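# Slide the held gear down its shaft to mesh

## Task

The left hand starts out gripping a gear positioned a little above a shaft's tip. Lower the gear onto that shaft until it is fully seated and sits square to the shaft, with its teeth engaged with the neighbouring gear. Excessive force or jamming the gear counts as failure.

## Robot and tools

Robot: two arms, left_arm and right_arm. Each has a five-finger hand: a left hand on left_arm and a right hand on right_arm. Their bases in the scene frame are left_arm (+0.008, +0.406, 0) m and right_arm (+0.011, -0.374, +0.001) m, each turned slightly about z. The scene frame sits at table height, with +z up and +x pointing out across the table; left_arm is on +y. A post stands behind the arms and a camera stand sits between them. Do not strike either one.

Hand point and axes: each arm is controlled through a hand point about 0.15 m out from the wrist flange. Its +z runs along the straight fingers and its +y points out of the palm. For the left hand, +x points toward the thumb; for the right hand, +x points away from it. The fingertips extend roughly 0.06 to 0.07 m past the point. Positions, orientations (quat wxyz) and velocities for a hand are reported in that arm's own base frame. Fixed cameras and the table use the scene frame.

The 28-number row: every motion argument is a single flat row of 28 numbers, each in [-1, 1], and it always covers both arms. The order is:
- left_arm dx, dy, dz, rx, ry, rz
- left hand: thumb_turn, thumb_bend, index, middle, ring, little, force_limit, speed
- right_arm, the same six pose numbers
- right hand, the same eight hand numbers

The six pose numbers are offsets, not poses. They are measured along that arm's base axes from the arm's Hand target as it stood when the action or move began. On this scale 1.0 equals 0.6 m or 180 degrees; for example, 0.01 is 6 mm. rx, ry, rz together form one rotation vector, applied about the Hand target's position. Sending all six as 0 asks nothing new of that arm.

Hand numbers: -1 is open and +1 is closed for thumb_turn (beside the palm versus in front of it), thumb_bend, and each finger. force_limit runs linearly from about 0 N at -1 to 10 N at +1 (15 N for the two thumb motors). speed runs from almost zero at -1 to full at +0.48 and above. There is no "no change" value. To keep the gear gripped, repeat exactly the eight hand numbers of the last row actually carried out for that hand. If no row has been carried out yet, use its hand_measured values plus hand_force_limit and hand_speed. Sending anything more open than hand_measured loosens the grip.

Tools:
- execute_actions(actions, cameras): actions is a list of actions. Each action is a table of up to 15 rows, one row per 1/30 s step. A shorter table holds its last row until step 15. Every row in an action counts from that action's starting Hand target, so sending the same offset again moves the arm further. Images are returned only if actions is empty or cameras asks for them.
- move(target, speed, blend, stop_force, zero, blocking, cameras): drives each hand point in a straight line toward its offset from the Hand target. target is one 28-number row, or a list of up to 15 rows that all count from the same starting Hand targets. speed is in m/s, from 0.002 to 3.6 (default 0.25); turns are limited to twice that value in rad/s. blend is a corner radius in metres. stop_force is in N, from 3 to 120, and ends an arm's path once its wrist sensor feels that much push against the direction of motion. zero (default true) re-zeroes the sensor first. blocking=false returns early but cannot be combined with stop_force. Moves are capped at 10 s.
- wait(seconds, cameras): lets time pass without sending new commands.
- stop(cameras): brakes a running move.
- zoom_image(camera, region [x0, y0, x1, y1] in pixels, at most 504 by 504): enlarges part of the newest image from that camera.
- show_instructions(): shows the reference pages.
- zero_wrist_force(arm): tares that arm's wrist sensor.
- finished_scene(): ends the scene for good. The gear must stay seated once the robot lets go.

Cameras: cam_head_left, cam_head_right, cam_high, cam_left_wrist, cam_right_wrist, each 672x504. Passing ["all"] requests every camera. Any unknown name makes the call invalid.

Reading results:
- Hand target: the last commanded pose, clipped to within 32 degrees of the measured orientation. The next offsets count from this. The hand may settle a little short of it.
- end_effector_position/quat: where the hand point actually is.
- Wrist force and Wrist torque: the sensor reading in the flange's axes at the end of the call. A third line gives the peak since the last report. A push into a surface reads as force coming back into the arm.
- hand_measured, hand_stopped_by, hand_load_n: per-motor values in row order. hand_stopped_by is one of moving, target, force, stalled or fault. A load near 0 on every finger means the grip has been lost.
- move: line: the outcome (done, off_target, moving, held or fault), plus limits=paced (the command was clipped) or limits=held (a check withheld steps).

Cautions and suggested method: this is a peg-style insertion, so lower the gear slowly along the shaft axis (tiny dz steps or a slow move with a small stop_force, e.g. 5 to 15 N). Keep the wrist orientation fixed so the gear stays square. If you feel resistance, watch the cameras and correct the alignment; do not force through it. Rotating the gear slightly about the shaft axis can help the teeth mesh.

The arms are stiff. A contact force near 150 N, excessive torque on a wrist joint, or a joint straying from its planned path causes a 10 s fault stop. Keep the gear held until it is fully seated. Do not drop it, even from a few millimetres, and do not release it while it is still moving. Nothing may leave the table. Keep the right arm clear of the left arm, because collisions between the arms can fail the task. Motors heat up when held in strain for long periods.

Each tool is called as name(argument=value, ...) on one line, values as JSON.

Reference images:

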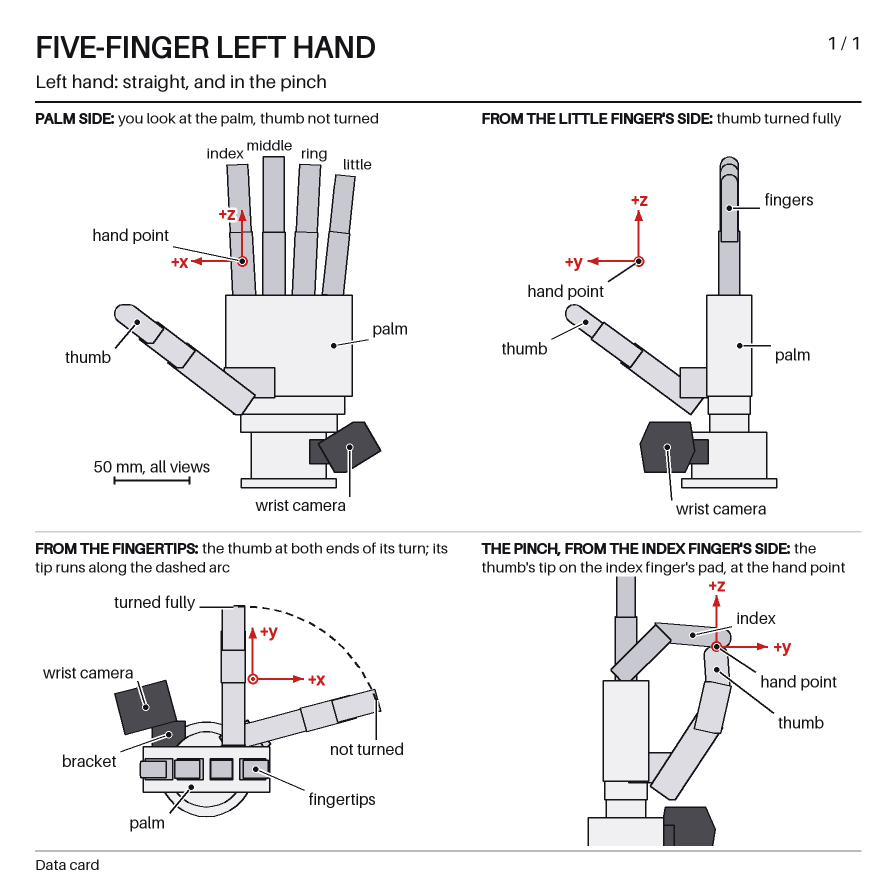

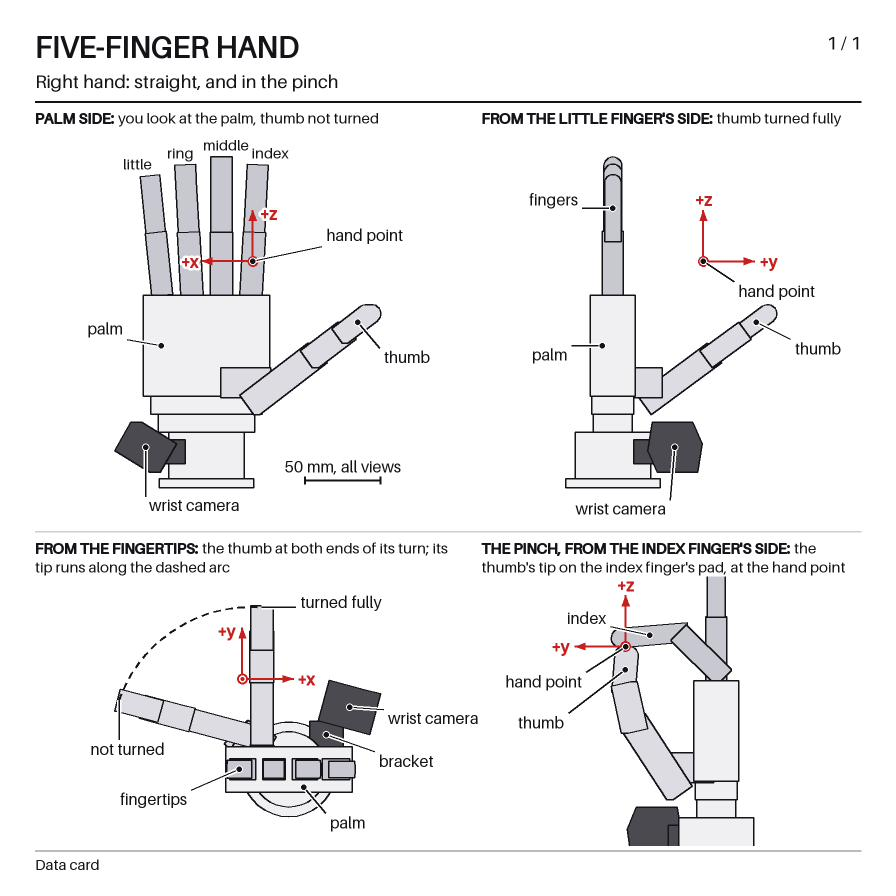

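## Session

execute_actions(actions=[])

Scene clock: 0.00 s.
left_arm: end_effector_position=(+0.3794, -0.2542, +0.1646) hand_measured=(+0.922, -0.032, -0.020, -0.020, +1.000, +1.000) hand_load_n=(+0.0, +2.0, +10.0, +11.0, +0.0, +0.0) hand_stopped_by=(target, target, target, force, target, target) hand_force_limit=1.00 hand_speed=-0.90 end_effector_quat_wxyz=(-0.565, +0.780, -0.213, +0.164) | right_arm: end_effector_position=(+0.2703, +0.1221, +0.2094) hand_measured=(-1.000, -1.000, -1.000, -1.000, -1.000, -1.000) hand_load_n=(+0.0, +0.0, +0.0, +0.0, +0.0, +0.0) hand_stopped_by=(target, target, target, target, target, target) hand_force_limit=0.00 hand_speed=-0.80 end_effector_quat_wxyz=(+0.000, +0.000, +1.000, +0.000)
Joint positions: left_arm=[2.358 -1.729 -2.026 -1.583 -3.53 -2.248] | right_arm=[-0.316 -1.723 2.042 1.252 1.571 -1.887]
Joint velocities: within noise
Joint torques (N m): no reading
Motor temperatures (°C): left_arm=[36 35 35 36 38 42] | right_arm=[29 33 31 40 41 39]
Wrist force (N): no reading
Wrist torque (N m): no reading
Wrist force, peak (N): no reading
Hand target: left_arm +0.3794, -0.2542, +0.1646; -0.565, +0.780, -0.213, +0.164 | right_arm +0.2703, +0.1221, +0.2094; +0.000, +0.000, +1.000, +0.000

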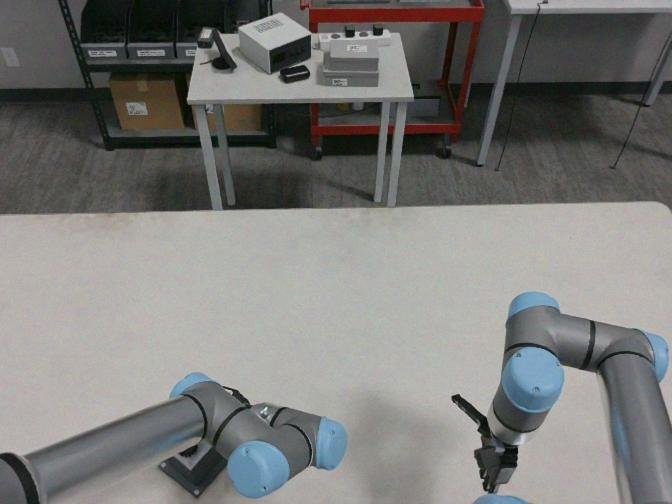

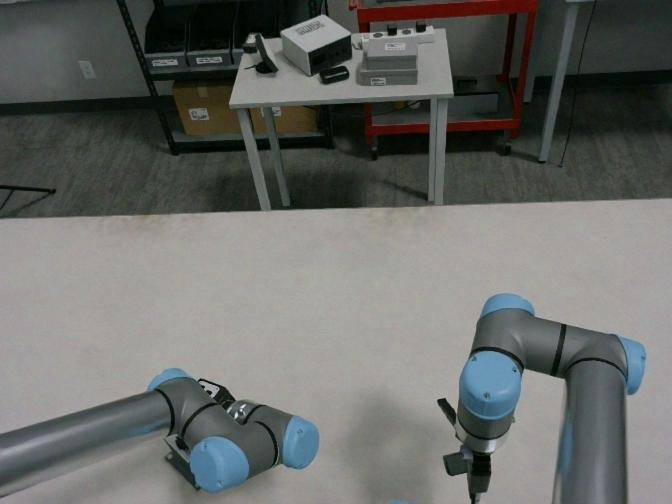

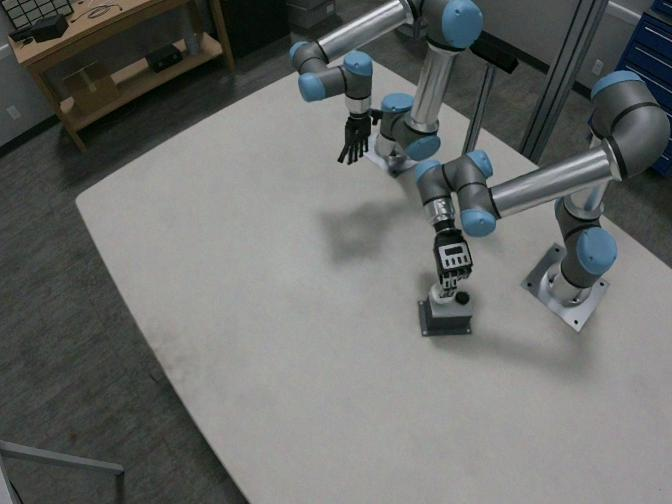

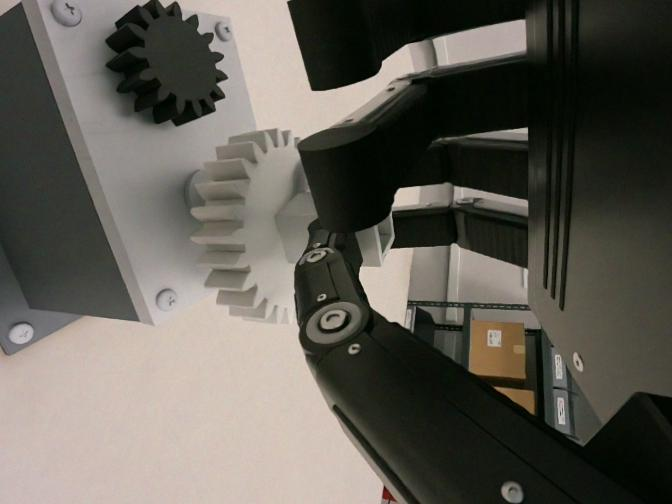

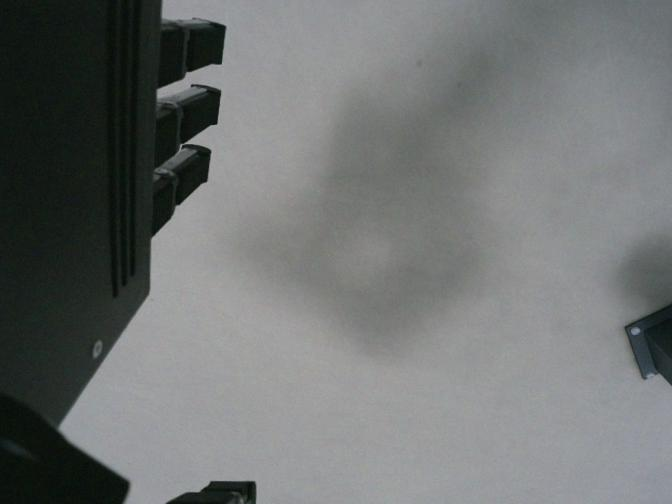

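zoom_image(camera="cam_left_wrist", region=[60, 0, 460, 340])

zoom_image(camera="cam_high", region=[380, 200, 520, 360])

zoom_image(camera="cam_head_left", region=[120, 350, 360, 504])

Scaled by 1.260 from the camera's image (finer frame: 960x720).

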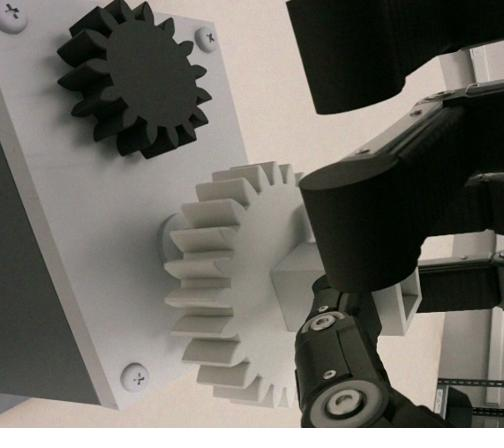

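Scaled by 3.150 from the camera's image (finer frame: 960x720).

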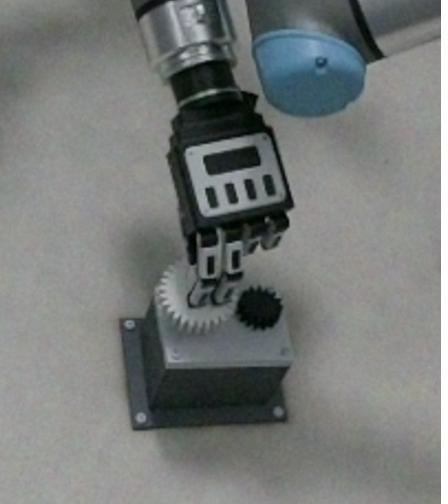

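Scaled by 2.100 from the camera's image (finer frame: 960x720).

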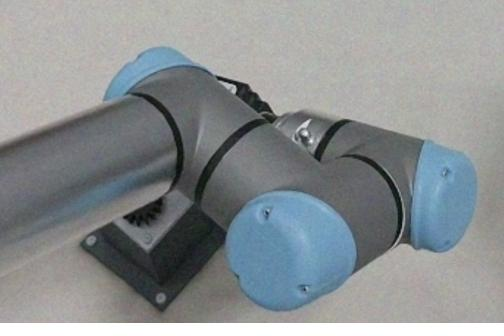

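zoom_image(camera="cam_left_wrist", region=[170, 110, 410, 330])

zoom_image(camera="cam_high", region=[410, 270, 480, 345])

Scaled by 2.100 from the camera's image (finer frame: 960x720).

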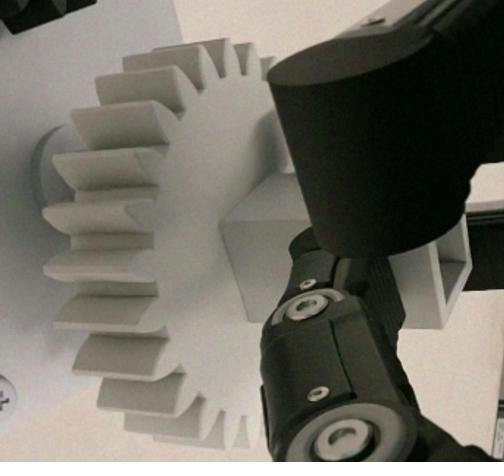

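Scaled by 6.720 from the camera's image (finer frame: 960x720).

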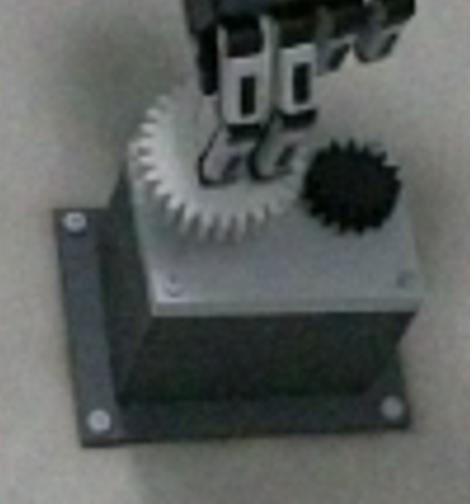

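zoom_image(camera="cam_left_wrist", region=[170, 120, 290, 220])

zoom_image(camera="cam_left_wrist", region=[170, 200, 350, 340])

zoom_image(camera="cam_left_wrist", region=[80, 0, 260, 150])

Scaled by 4.200 from the camera's image (finer frame: 960x720).

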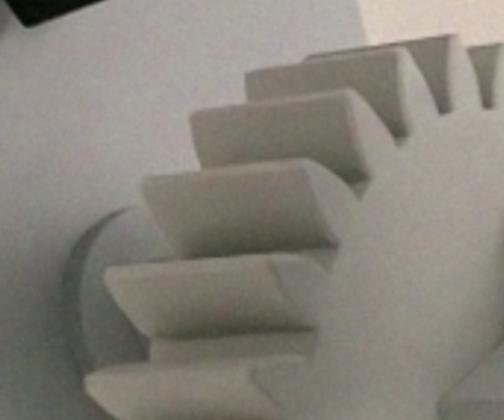

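Scaled by 2.800 from the camera's image (finer frame: 960x720).

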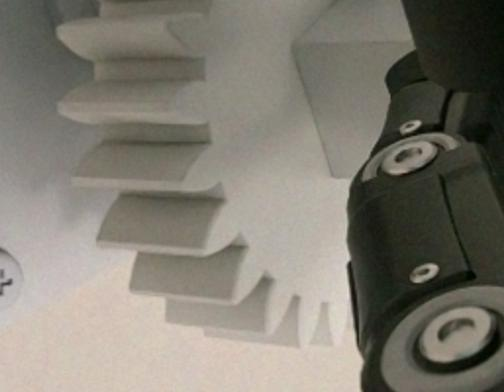

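Scaled by 2.800 from the camera's image (finer frame: 960x720).

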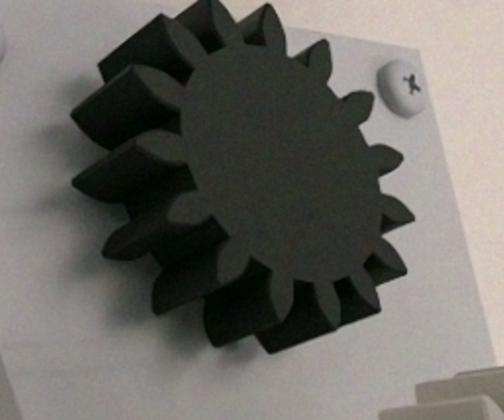

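move(target=[0,0,0.08333,0,0,0,0.922,-0.032,-0.020,-0.020,1,1,1,-0.9,0,0,0,0,0,0,-1,-1,-1,-1,-1,-1,0,-0.8], speed=0.1, cameras=["all"])

Scene clock: 233.63 s.
left_arm: end_effector_position=(+0.3794, -0.2542, +0.2145) hand_measured=(+0.922, -0.032, -0.020, -0.020, +1.000, +1.000) hand_load_n=(+0.0, +2.0, +10.0, +11.0, +0.0, +0.0) hand_stopped_by=(target, target, target, force, target, target) hand_force_limit=1.00 hand_speed=-0.90 end_effector_quat_wxyz=(-0.565, +0.780, -0.213, +0.164) | right_arm: end_effector_position=(+0.2703, +0.1221, +0.2094) hand_measured=(-1.000, -1.000, -1.000, -1.000, -1.000, -1.000) hand_load_n=(+0.0, +0.0, +0.0, +0.0, +0.0, +0.0) hand_stopped_by=(target, target, target, target, target, target) hand_force_limit=0.00 hand_speed=-0.80 end_effector_quat_wxyz=(+0.000, +0.000, +1.000, +0.000)
Joint positions: left_arm=[2.358 -1.662 -1.954 -1.722 -3.53 -2.248] | right_arm=[-0.316 -1.723 2.042 1.252 1.571 -1.887]
Joint torques (N m): left_arm=[-15.8 38.53 24.99 0.27 -0.18 -1.99] | right_arm=[-0.48 -13.49 -17 2.69 0.14 0.17]
Wrist force (N): left_arm=[-0.7 0.4 0.8] | right_arm=[-0.3 0.0 0.4]
Wrist torque (N m): left_arm=[0.01 0.11 -0.06] | right_arm=[-0.01 0.04 -0.02]
Wrist force, peak (N): left_arm=[-0.7 0.9 1.4] | right_arm=[-0.4 0.1 0.6]
Hand target: left_arm +0.3794, -0.2542, +0.2146; -0.565, +0.780, -0.213, +0.164 | right_arm +0.2703, +0.1221, +0.2094; +0.000, +0.000, +1.000, +0.000
Off the commanded pose: left_arm 0.000 m, 0 deg | right_arm 0.000 m, 0 deg.
move: done
cam_left_wrist: T_world_to_cam=[[0.37829, 0.19142, 0.90568, -0.28548], [0.47137, -0.88187, -0.0105, -0.3951], [0.79669, 0.43088, -0.42383, 0.00852]] pos_world=[0.28744, -0.29745, 0.25801]

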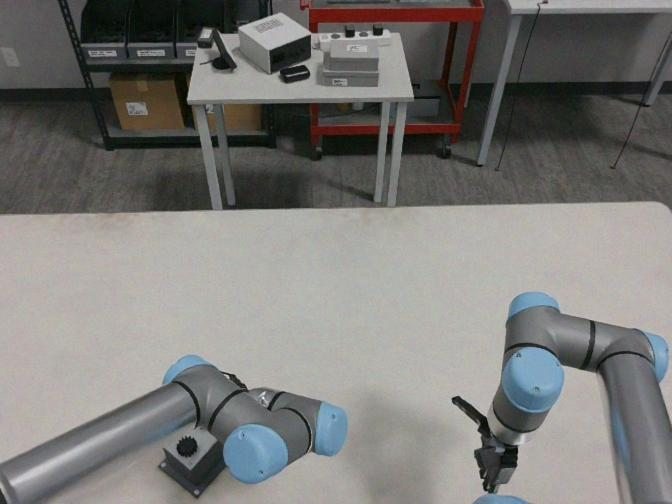

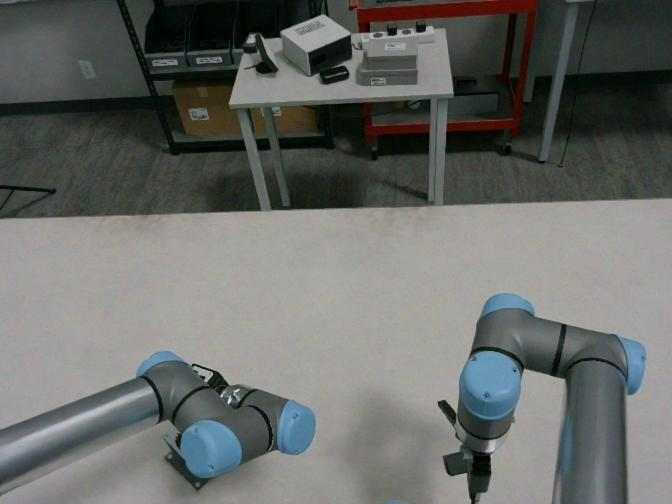

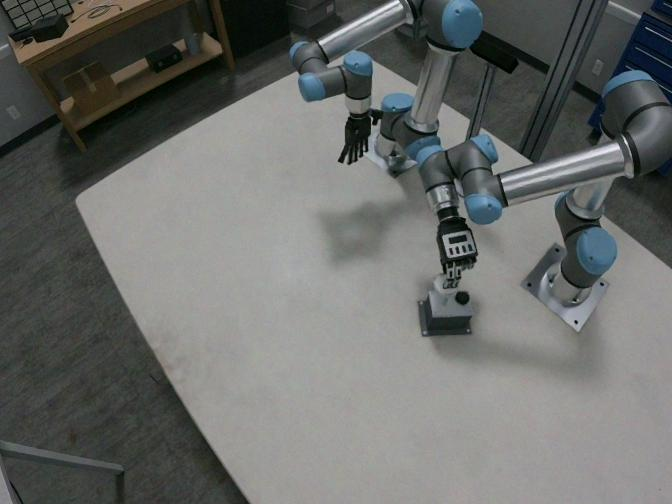

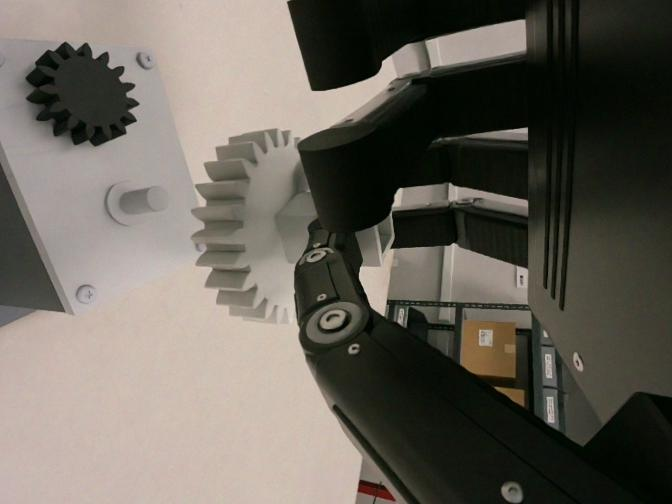

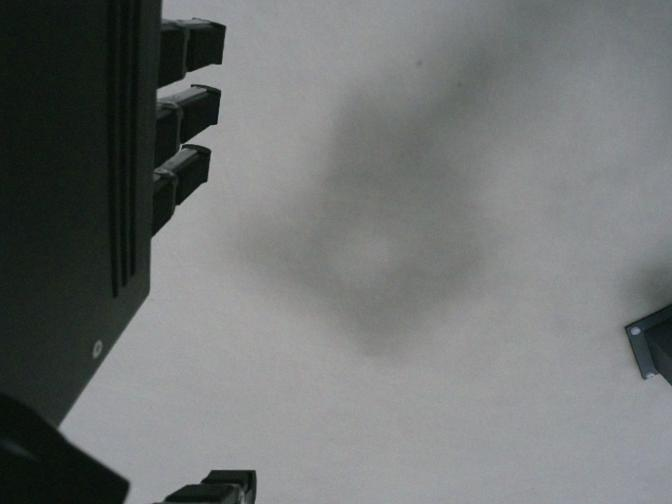

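zoom_image(camera="cam_left_wrist", region=[20, 30, 220, 180])

zoom_image(camera="cam_left_wrist", region=[90, 150, 270, 290])

zoom_image(camera="cam_left_wrist", region=[60, 160, 420, 330])

zoom_image(camera="cam_high", region=[410, 260, 480, 345])

zoom_image(camera="cam_head_left", region=[140, 400, 260, 504])

Scaled by 2.520 from the camera's image (finer frame: 960x720).

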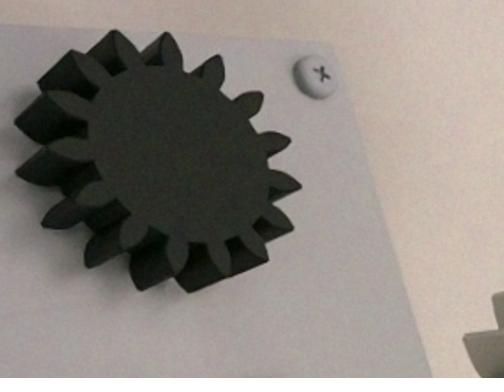

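Scaled by 2.800 from the camera's image (finer frame: 960x720).

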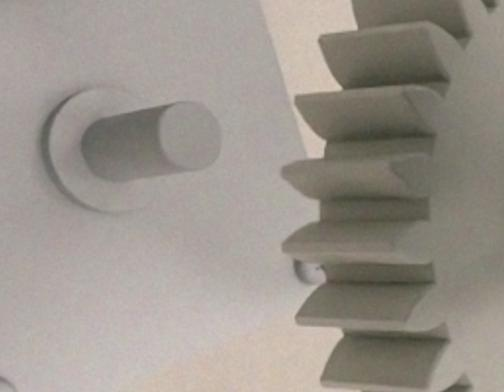

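Scaled by 1.400 from the camera's image (finer frame: 960x720).

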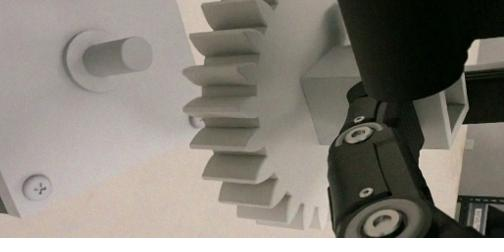

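Scaled by 5.929 from the camera's image (finer frame: 960x720).

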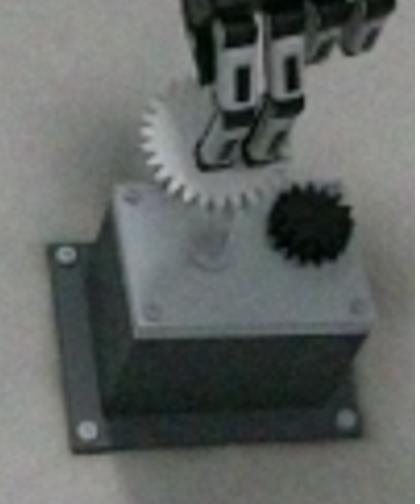

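Scaled by 4.200 from the camera's image (finer frame: 960x720).

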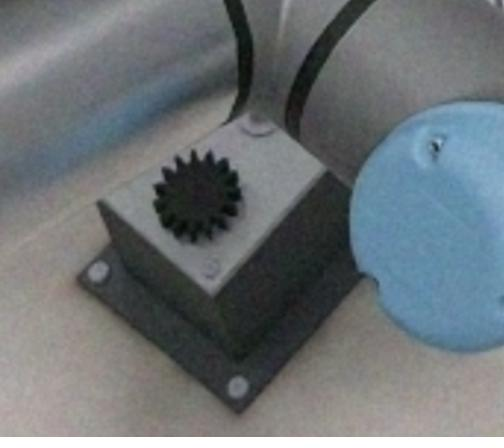

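zoom_image(camera="cam_left_wrist", region=[0, 230, 120, 350])

zoom_image(camera="cam_left_wrist", region=[95, 165, 185, 245])

zoom_image(camera="cam_left_wrist", region=[180, 110, 320, 220])

zoom_image(camera="cam_left_wrist", region=[180, 220, 320, 340])

Scaled by 4.200 from the camera's image (finer frame: 960x720).

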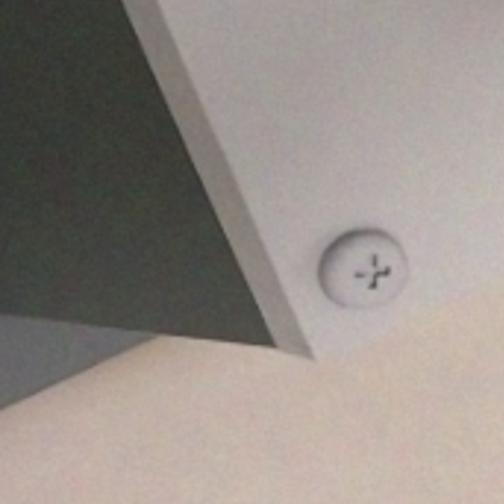

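Scaled by 5.600 from the camera's image (finer frame: 960x720).

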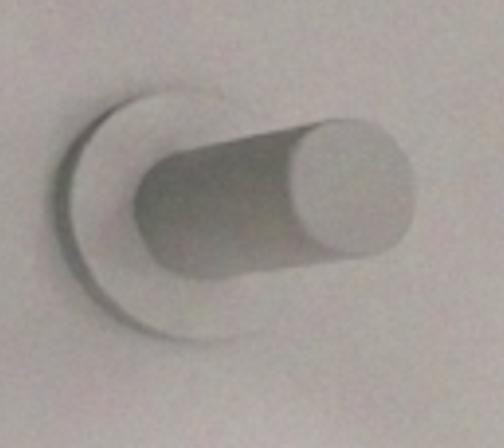

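Scaled by 3.600 from the camera's image (finer frame: 960x720).

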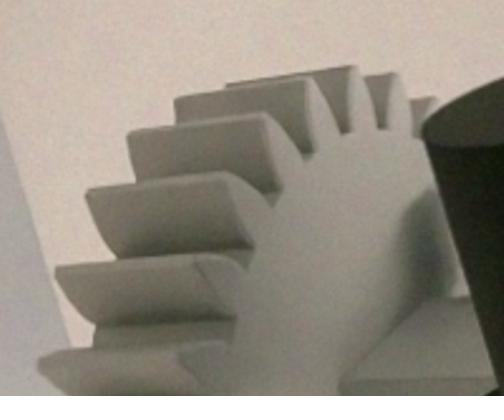

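Scaled by 3.600 from the camera's image (finer frame: 960x720).

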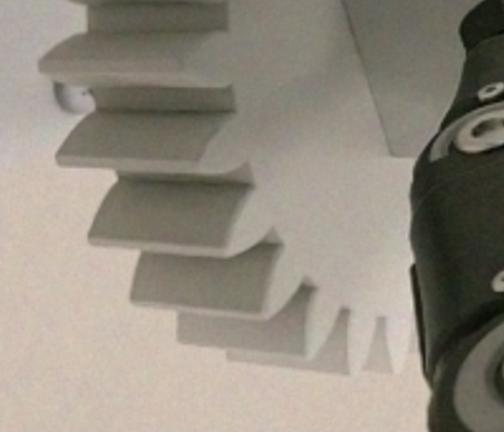

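zoom_image(camera="cam_left_wrist", region=[20, 35, 145, 155])

zoom_image(camera="cam_left_wrist", region=[185, 120, 305, 230])

zoom_image(camera="cam_left_wrist", region=[185, 220, 305, 330])

zoom_image(camera="cam_left_wrist", region=[265, 130, 405, 280])

Scaled by 4.032 from the camera's image (finer frame: 960x720).

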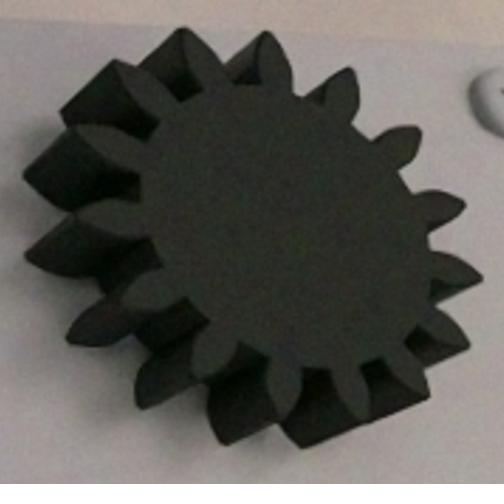

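Scaled by 4.200 from the camera's image (finer frame: 960x720).

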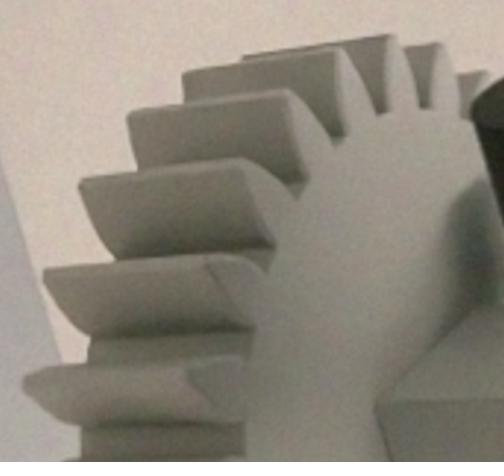

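Scaled by 4.200 from the camera's image (finer frame: 960x720).

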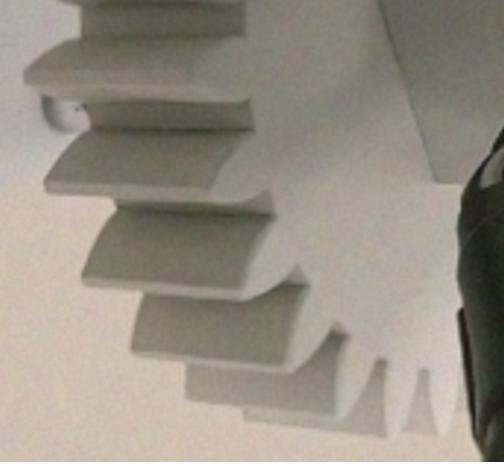

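Scaled by 3.360 from the camera's image (finer frame: 960x720).

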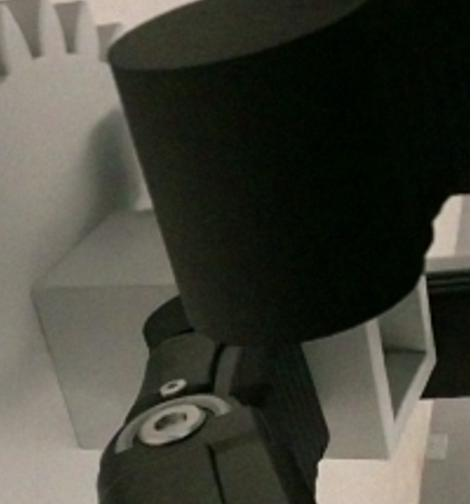

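move(target=[-0.006,0.02633,-0.05,0,0,0,0.922,-0.032,-0.020,-0.020,1,1,1,-0.9,0,0,0,0,0,0,-1,-1,-1,-1,-1,-1,0,-0.8], speed=0.08, cameras=["cam_left_wrist", "cam_high"])

zoom_image(camera="cam_left_wrist", region=[20, 60, 320, 330])

zoom_image(camera="cam_left_wrist", region=[100, 160, 220, 270])

zoom_image(camera="cam_left_wrist", region=[50, 50, 190, 180])

zoom_image(camera="cam_high", region=[410, 260, 480, 345])

Scene clock: 551.10 s.
left_arm: end_effector_position=(+0.3758, -0.2385, +0.1846) hand_measured=(+0.922, -0.032, -0.020, -0.020, +1.000, +1.000) hand_load_n=(+0.0, +1.5, +9.5, +11.0, +0.0, +0.0) hand_stopped_by=(target, target, target, force, target, target) hand_force_limit=1.00 hand_speed=-0.90 end_effector_quat_wxyz=(-0.565, +0.780, -0.213, +0.164) | right_arm: end_effector_position=(+0.2703, +0.1221, +0.2094) hand_measured=(-1.000, -1.000, -1.000, -1.000, -1.000, -1.000) hand_load_n=(+0.0, -0.5, +0.0, +0.0, +0.0, +0.0) hand_stopped_by=(target, target, target, target, target, target) hand_force_limit=0.00 hand_speed=-0.80 end_effector_quat_wxyz=(+0.000, +0.000, +1.000, +0.000)
Joint positions: left_arm=[2.377 -1.664 -2.049 -1.586 -3.519 -2.207] | right_arm=[-0.316 -1.723 2.042 1.252 1.571 -1.887]
Joint torques (N m): left_arm=[15.47 36.73 10.16 3.48 2.58 1.85] | right_arm=[0.12 -13 -17.27 2.54 -0.06 -0.24]
Wrist force (N): left_arm=[-1.5 0.4 2.1] | right_arm=[-0.7 0.5 0.9]
Wrist torque (N m): left_arm=[-0.09 0.26 -0.17] | right_arm=[0.04 0.08 -0.03]
Wrist force, peak (N): left_arm=[-1.7 0.3 2.5] | right_arm=[-0.7 0.5 0.9]
Hand target: left_arm +0.3758, -0.2384, +0.1846; -0.565, +0.780, -0.213, +0.164 | right_arm +0.2703, +0.1221, +0.2094; +0.000, +0.000, +1.000, +0.000
Off the commanded pose: left_arm 0.000 m, 0 deg | right_arm 0.000 m, 0 deg.
move: done
cam_left_wrist: T_world_to_cam=[[0.37825, 0.19134, 0.90571, -0.26002], [0.47145, -0.88183, -0.0106, -0.37981], [0.79665, 0.43101, -0.42376, -0.00794]] pos_world=[0.28374, -0.28175, 0.22811]
Images, in order (width x height): cam_high 672x504, cam_left_wrist 672x504.

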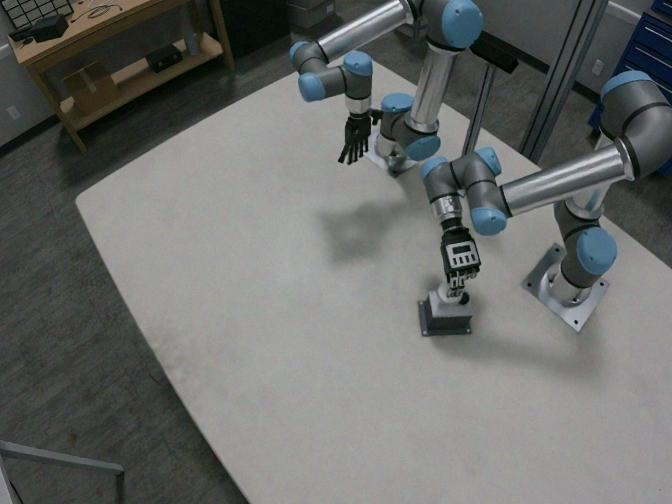

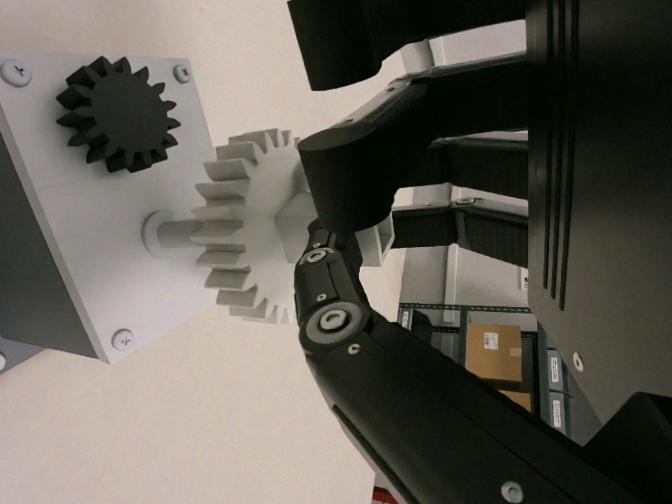

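Scaled by 1.680 from the camera's image (finer frame: 960x720).

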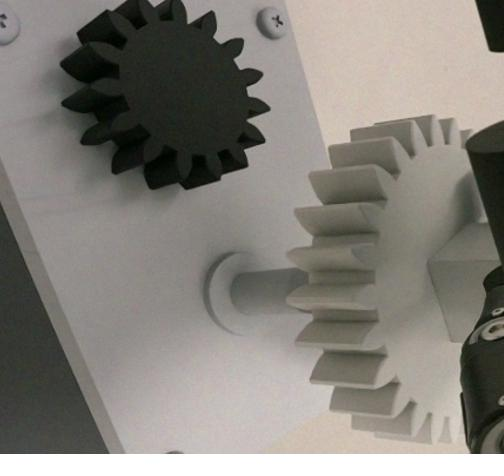

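Scaled by 4.200 from the camera's image (finer frame: 960x720).

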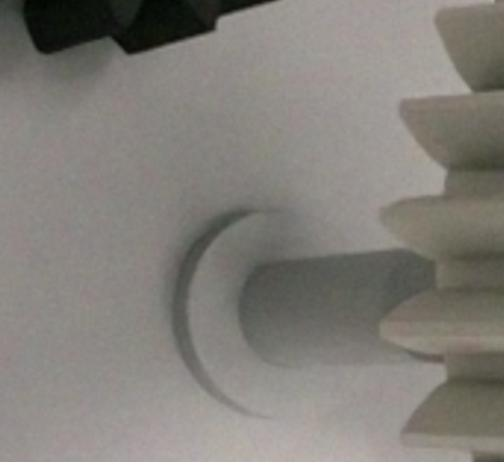

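Scaled by 3.600 from the camera's image (finer frame: 960x720).

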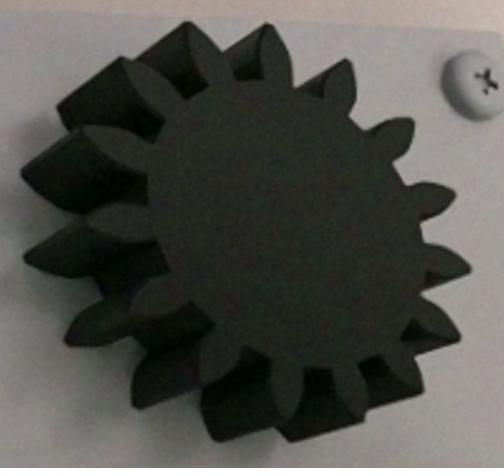

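Scaled by 5.929 from the camera's image (finer frame: 960x720).

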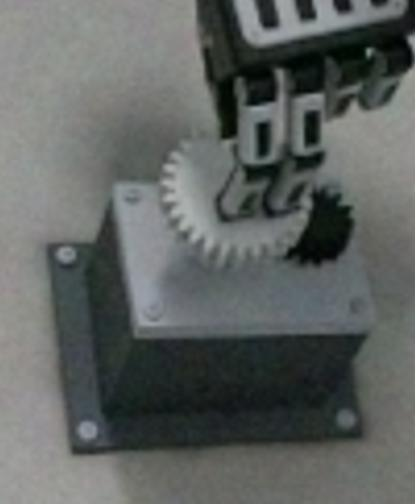

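move(target=[[0,0,0,0,0,0,0.922,-0.032,-0.020,-0.020,1,1,1,-0.9,0.3333,0.05,0.0833,0.1144,-0.052,0.2626,-1,-1,-1,-1,-1,-1,0,-0.8],[0,0,0,0,0,0,0.922,-0.032,-0.020,-0.020,1,1,1,-0.9,0.3478,0.4098,0.0168,0.2288,-0.1040,0.5251,-1,-1,-1,-1,-1,-1,0,-0.8]], speed=0.35, blend=[0.05, 0], cameras=["all"])

Scene clock: 695.57 s.
left_arm: end_effector_position=(+0.3758, -0.2384, +0.1846) hand_measured=(+0.922, -0.032, -0.020, -0.020, +1.000, +1.000) hand_load_n=(+0.0, +1.5, +9.5, +11.0, +0.0, +0.0) hand_stopped_by=(target, target, target, force, target, target) hand_force_limit=1.00 hand_speed=-0.90 end_effector_quat_wxyz=(-0.565, +0.780, -0.213, +0.164) | right_arm: end_effector_position=(+0.4789, +0.3680, +0.2195) hand_measured=(-1.000, -1.000, -1.000, -1.000, -1.000, -1.000) hand_load_n=(+0.0, +0.0, +0.0, +0.0, +0.0, +0.5) hand_stopped_by=(target, target, target, target, target, target) hand_force_limit=0.00 hand_speed=-0.80 end_effector_quat_wxyz=(-0.142, +0.715, -0.610, -0.311)
Joint positions: left_arm=[2.377 -1.664 -2.049 -1.586 -3.519 -2.206] | right_arm=[0.126 -0.652 0.814 1.659 0.912 -3.259]
Joint torques (N m): left_arm=[15.64 36.73 10.56 3.12 2.42 2.02] | right_arm=[11.11 -47.53 -24.42 4.3 -2.22 -1.72]
Wrist force (N): left_arm=[-1.8 0.7 2.7] | right_arm=[-1.9 0.8 1.3]
Wrist torque (N m): left_arm=[-0.09 0.32 -0.19] | right_arm=[0.07 0.32 -0.13]
Wrist force, peak (N): left_arm=[-2.0 0.6 2.9] | right_arm=[-2.4 1.0 1.7]
Hand target: left_arm +0.3758, -0.2384, +0.1846; -0.565, +0.780, -0.213, +0.164 | right_arm +0.4790, +0.3680, +0.2195; -0.142, +0.715, -0.610, -0.311
Off the commanded pose: left_arm 0.000 m, 0 deg | right_arm 0.000 m, 0 deg.
move: done
cam_left_wrist: T_world_to_cam=[[0.37821, 0.19138, 0.90572, -0.26], [0.47137, -0.88187, -0.01049, -0.37983], [0.79672, 0.43089, -0.42375, -0.008]] pos_world=[0.28374, -0.28175, 0.22811]
cam_right_wrist: T_world_to_cam=[[-0.90795, -0.41877, 0.01586, 0.58541], [-0.13051, 0.31852, 0.93889, -0.25645], [-0.39823, 0.8504, -0.34385, 0.06554]] pos_world=[0.52415, 0.2711, 0.25403]

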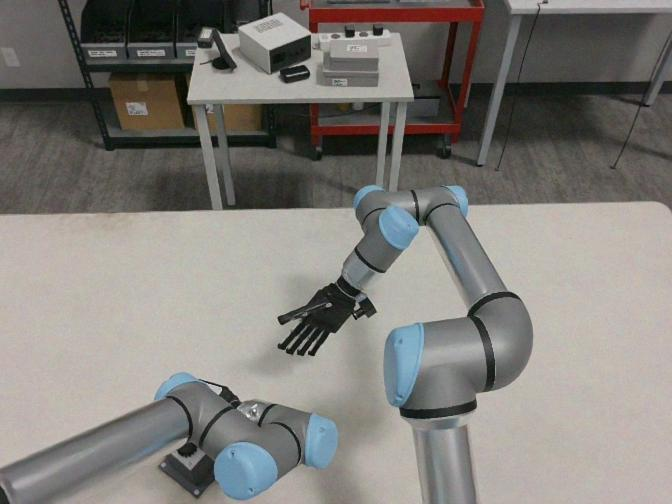

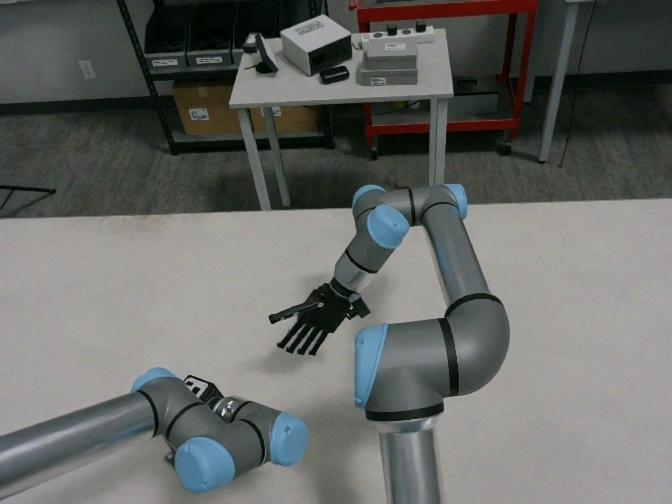

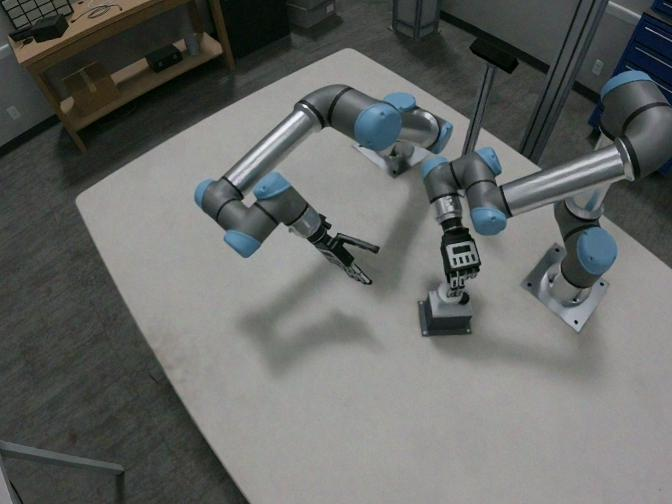

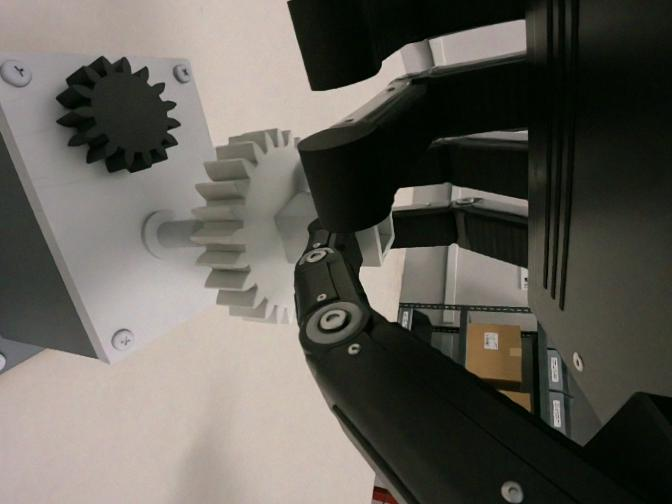

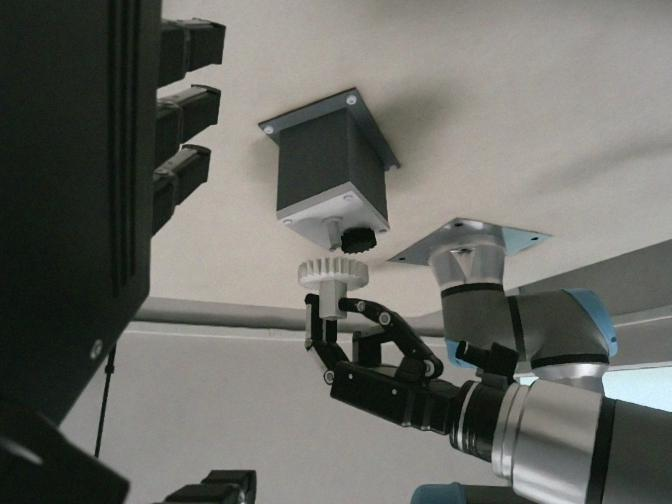

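zoom_image(camera="cam_right_wrist", region=[270, 180, 410, 330])

zoom_image(camera="cam_right_wrist", region=[290, 210, 390, 300])

Scaled by 3.360 from the camera's image (finer frame: 960x720).

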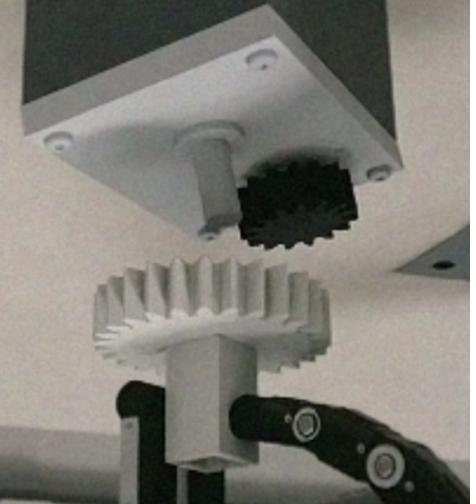

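Scaled by 5.040 from the camera's image (finer frame: 960x720).

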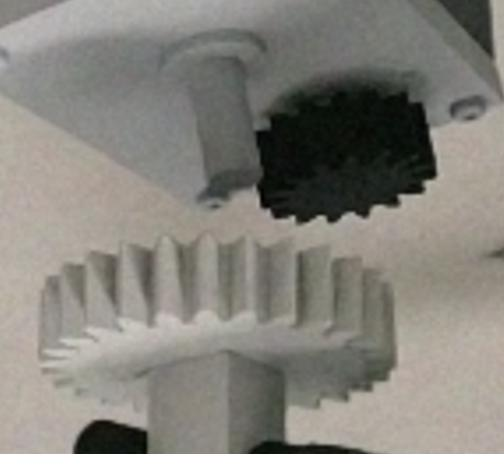

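zoom_image(camera="cam_right_wrist", region=[315, 210, 365, 260])

zoom_image(camera="cam_right_wrist", region=[290, 240, 390, 330])

Scaled by 10.080 from the camera's image (finer frame: 960x720).

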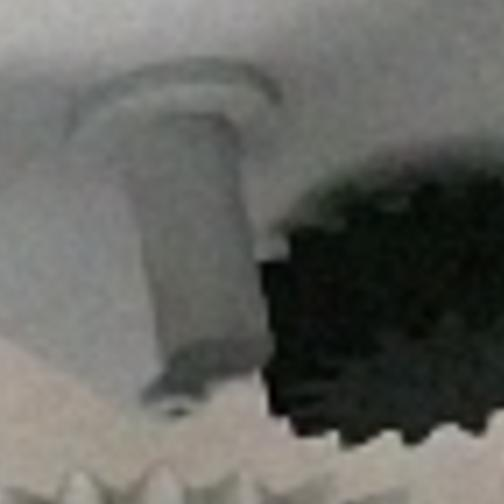

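Scaled by 5.040 from the camera's image (finer frame: 960x720).

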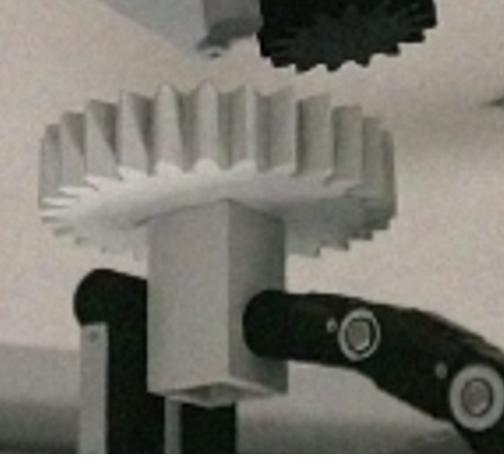

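zoom_image(camera="cam_right_wrist", region=[250, 80, 410, 240])

zoom_image(camera="cam_right_wrist", region=[290, 255, 340, 325])

zoom_image(camera="cam_right_wrist", region=[325, 255, 375, 325])

Scaled by 3.150 from the camera's image (finer frame: 960x720).

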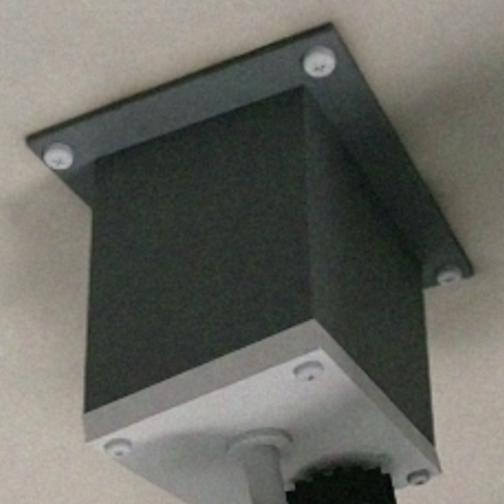

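Scaled by 7.200 from the camera's image (finer frame: 960x720).

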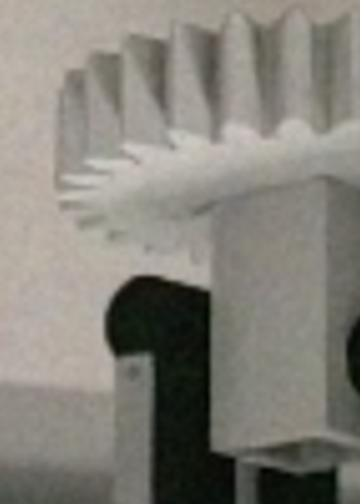

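Scaled by 7.200 from the camera's image (finer frame: 960x720).

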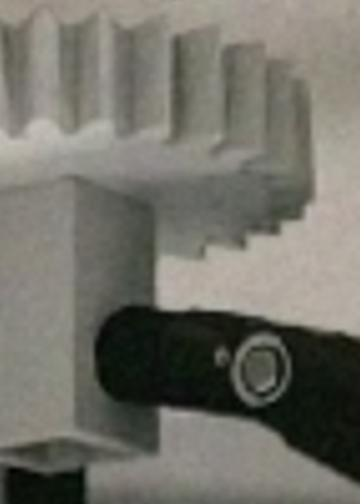

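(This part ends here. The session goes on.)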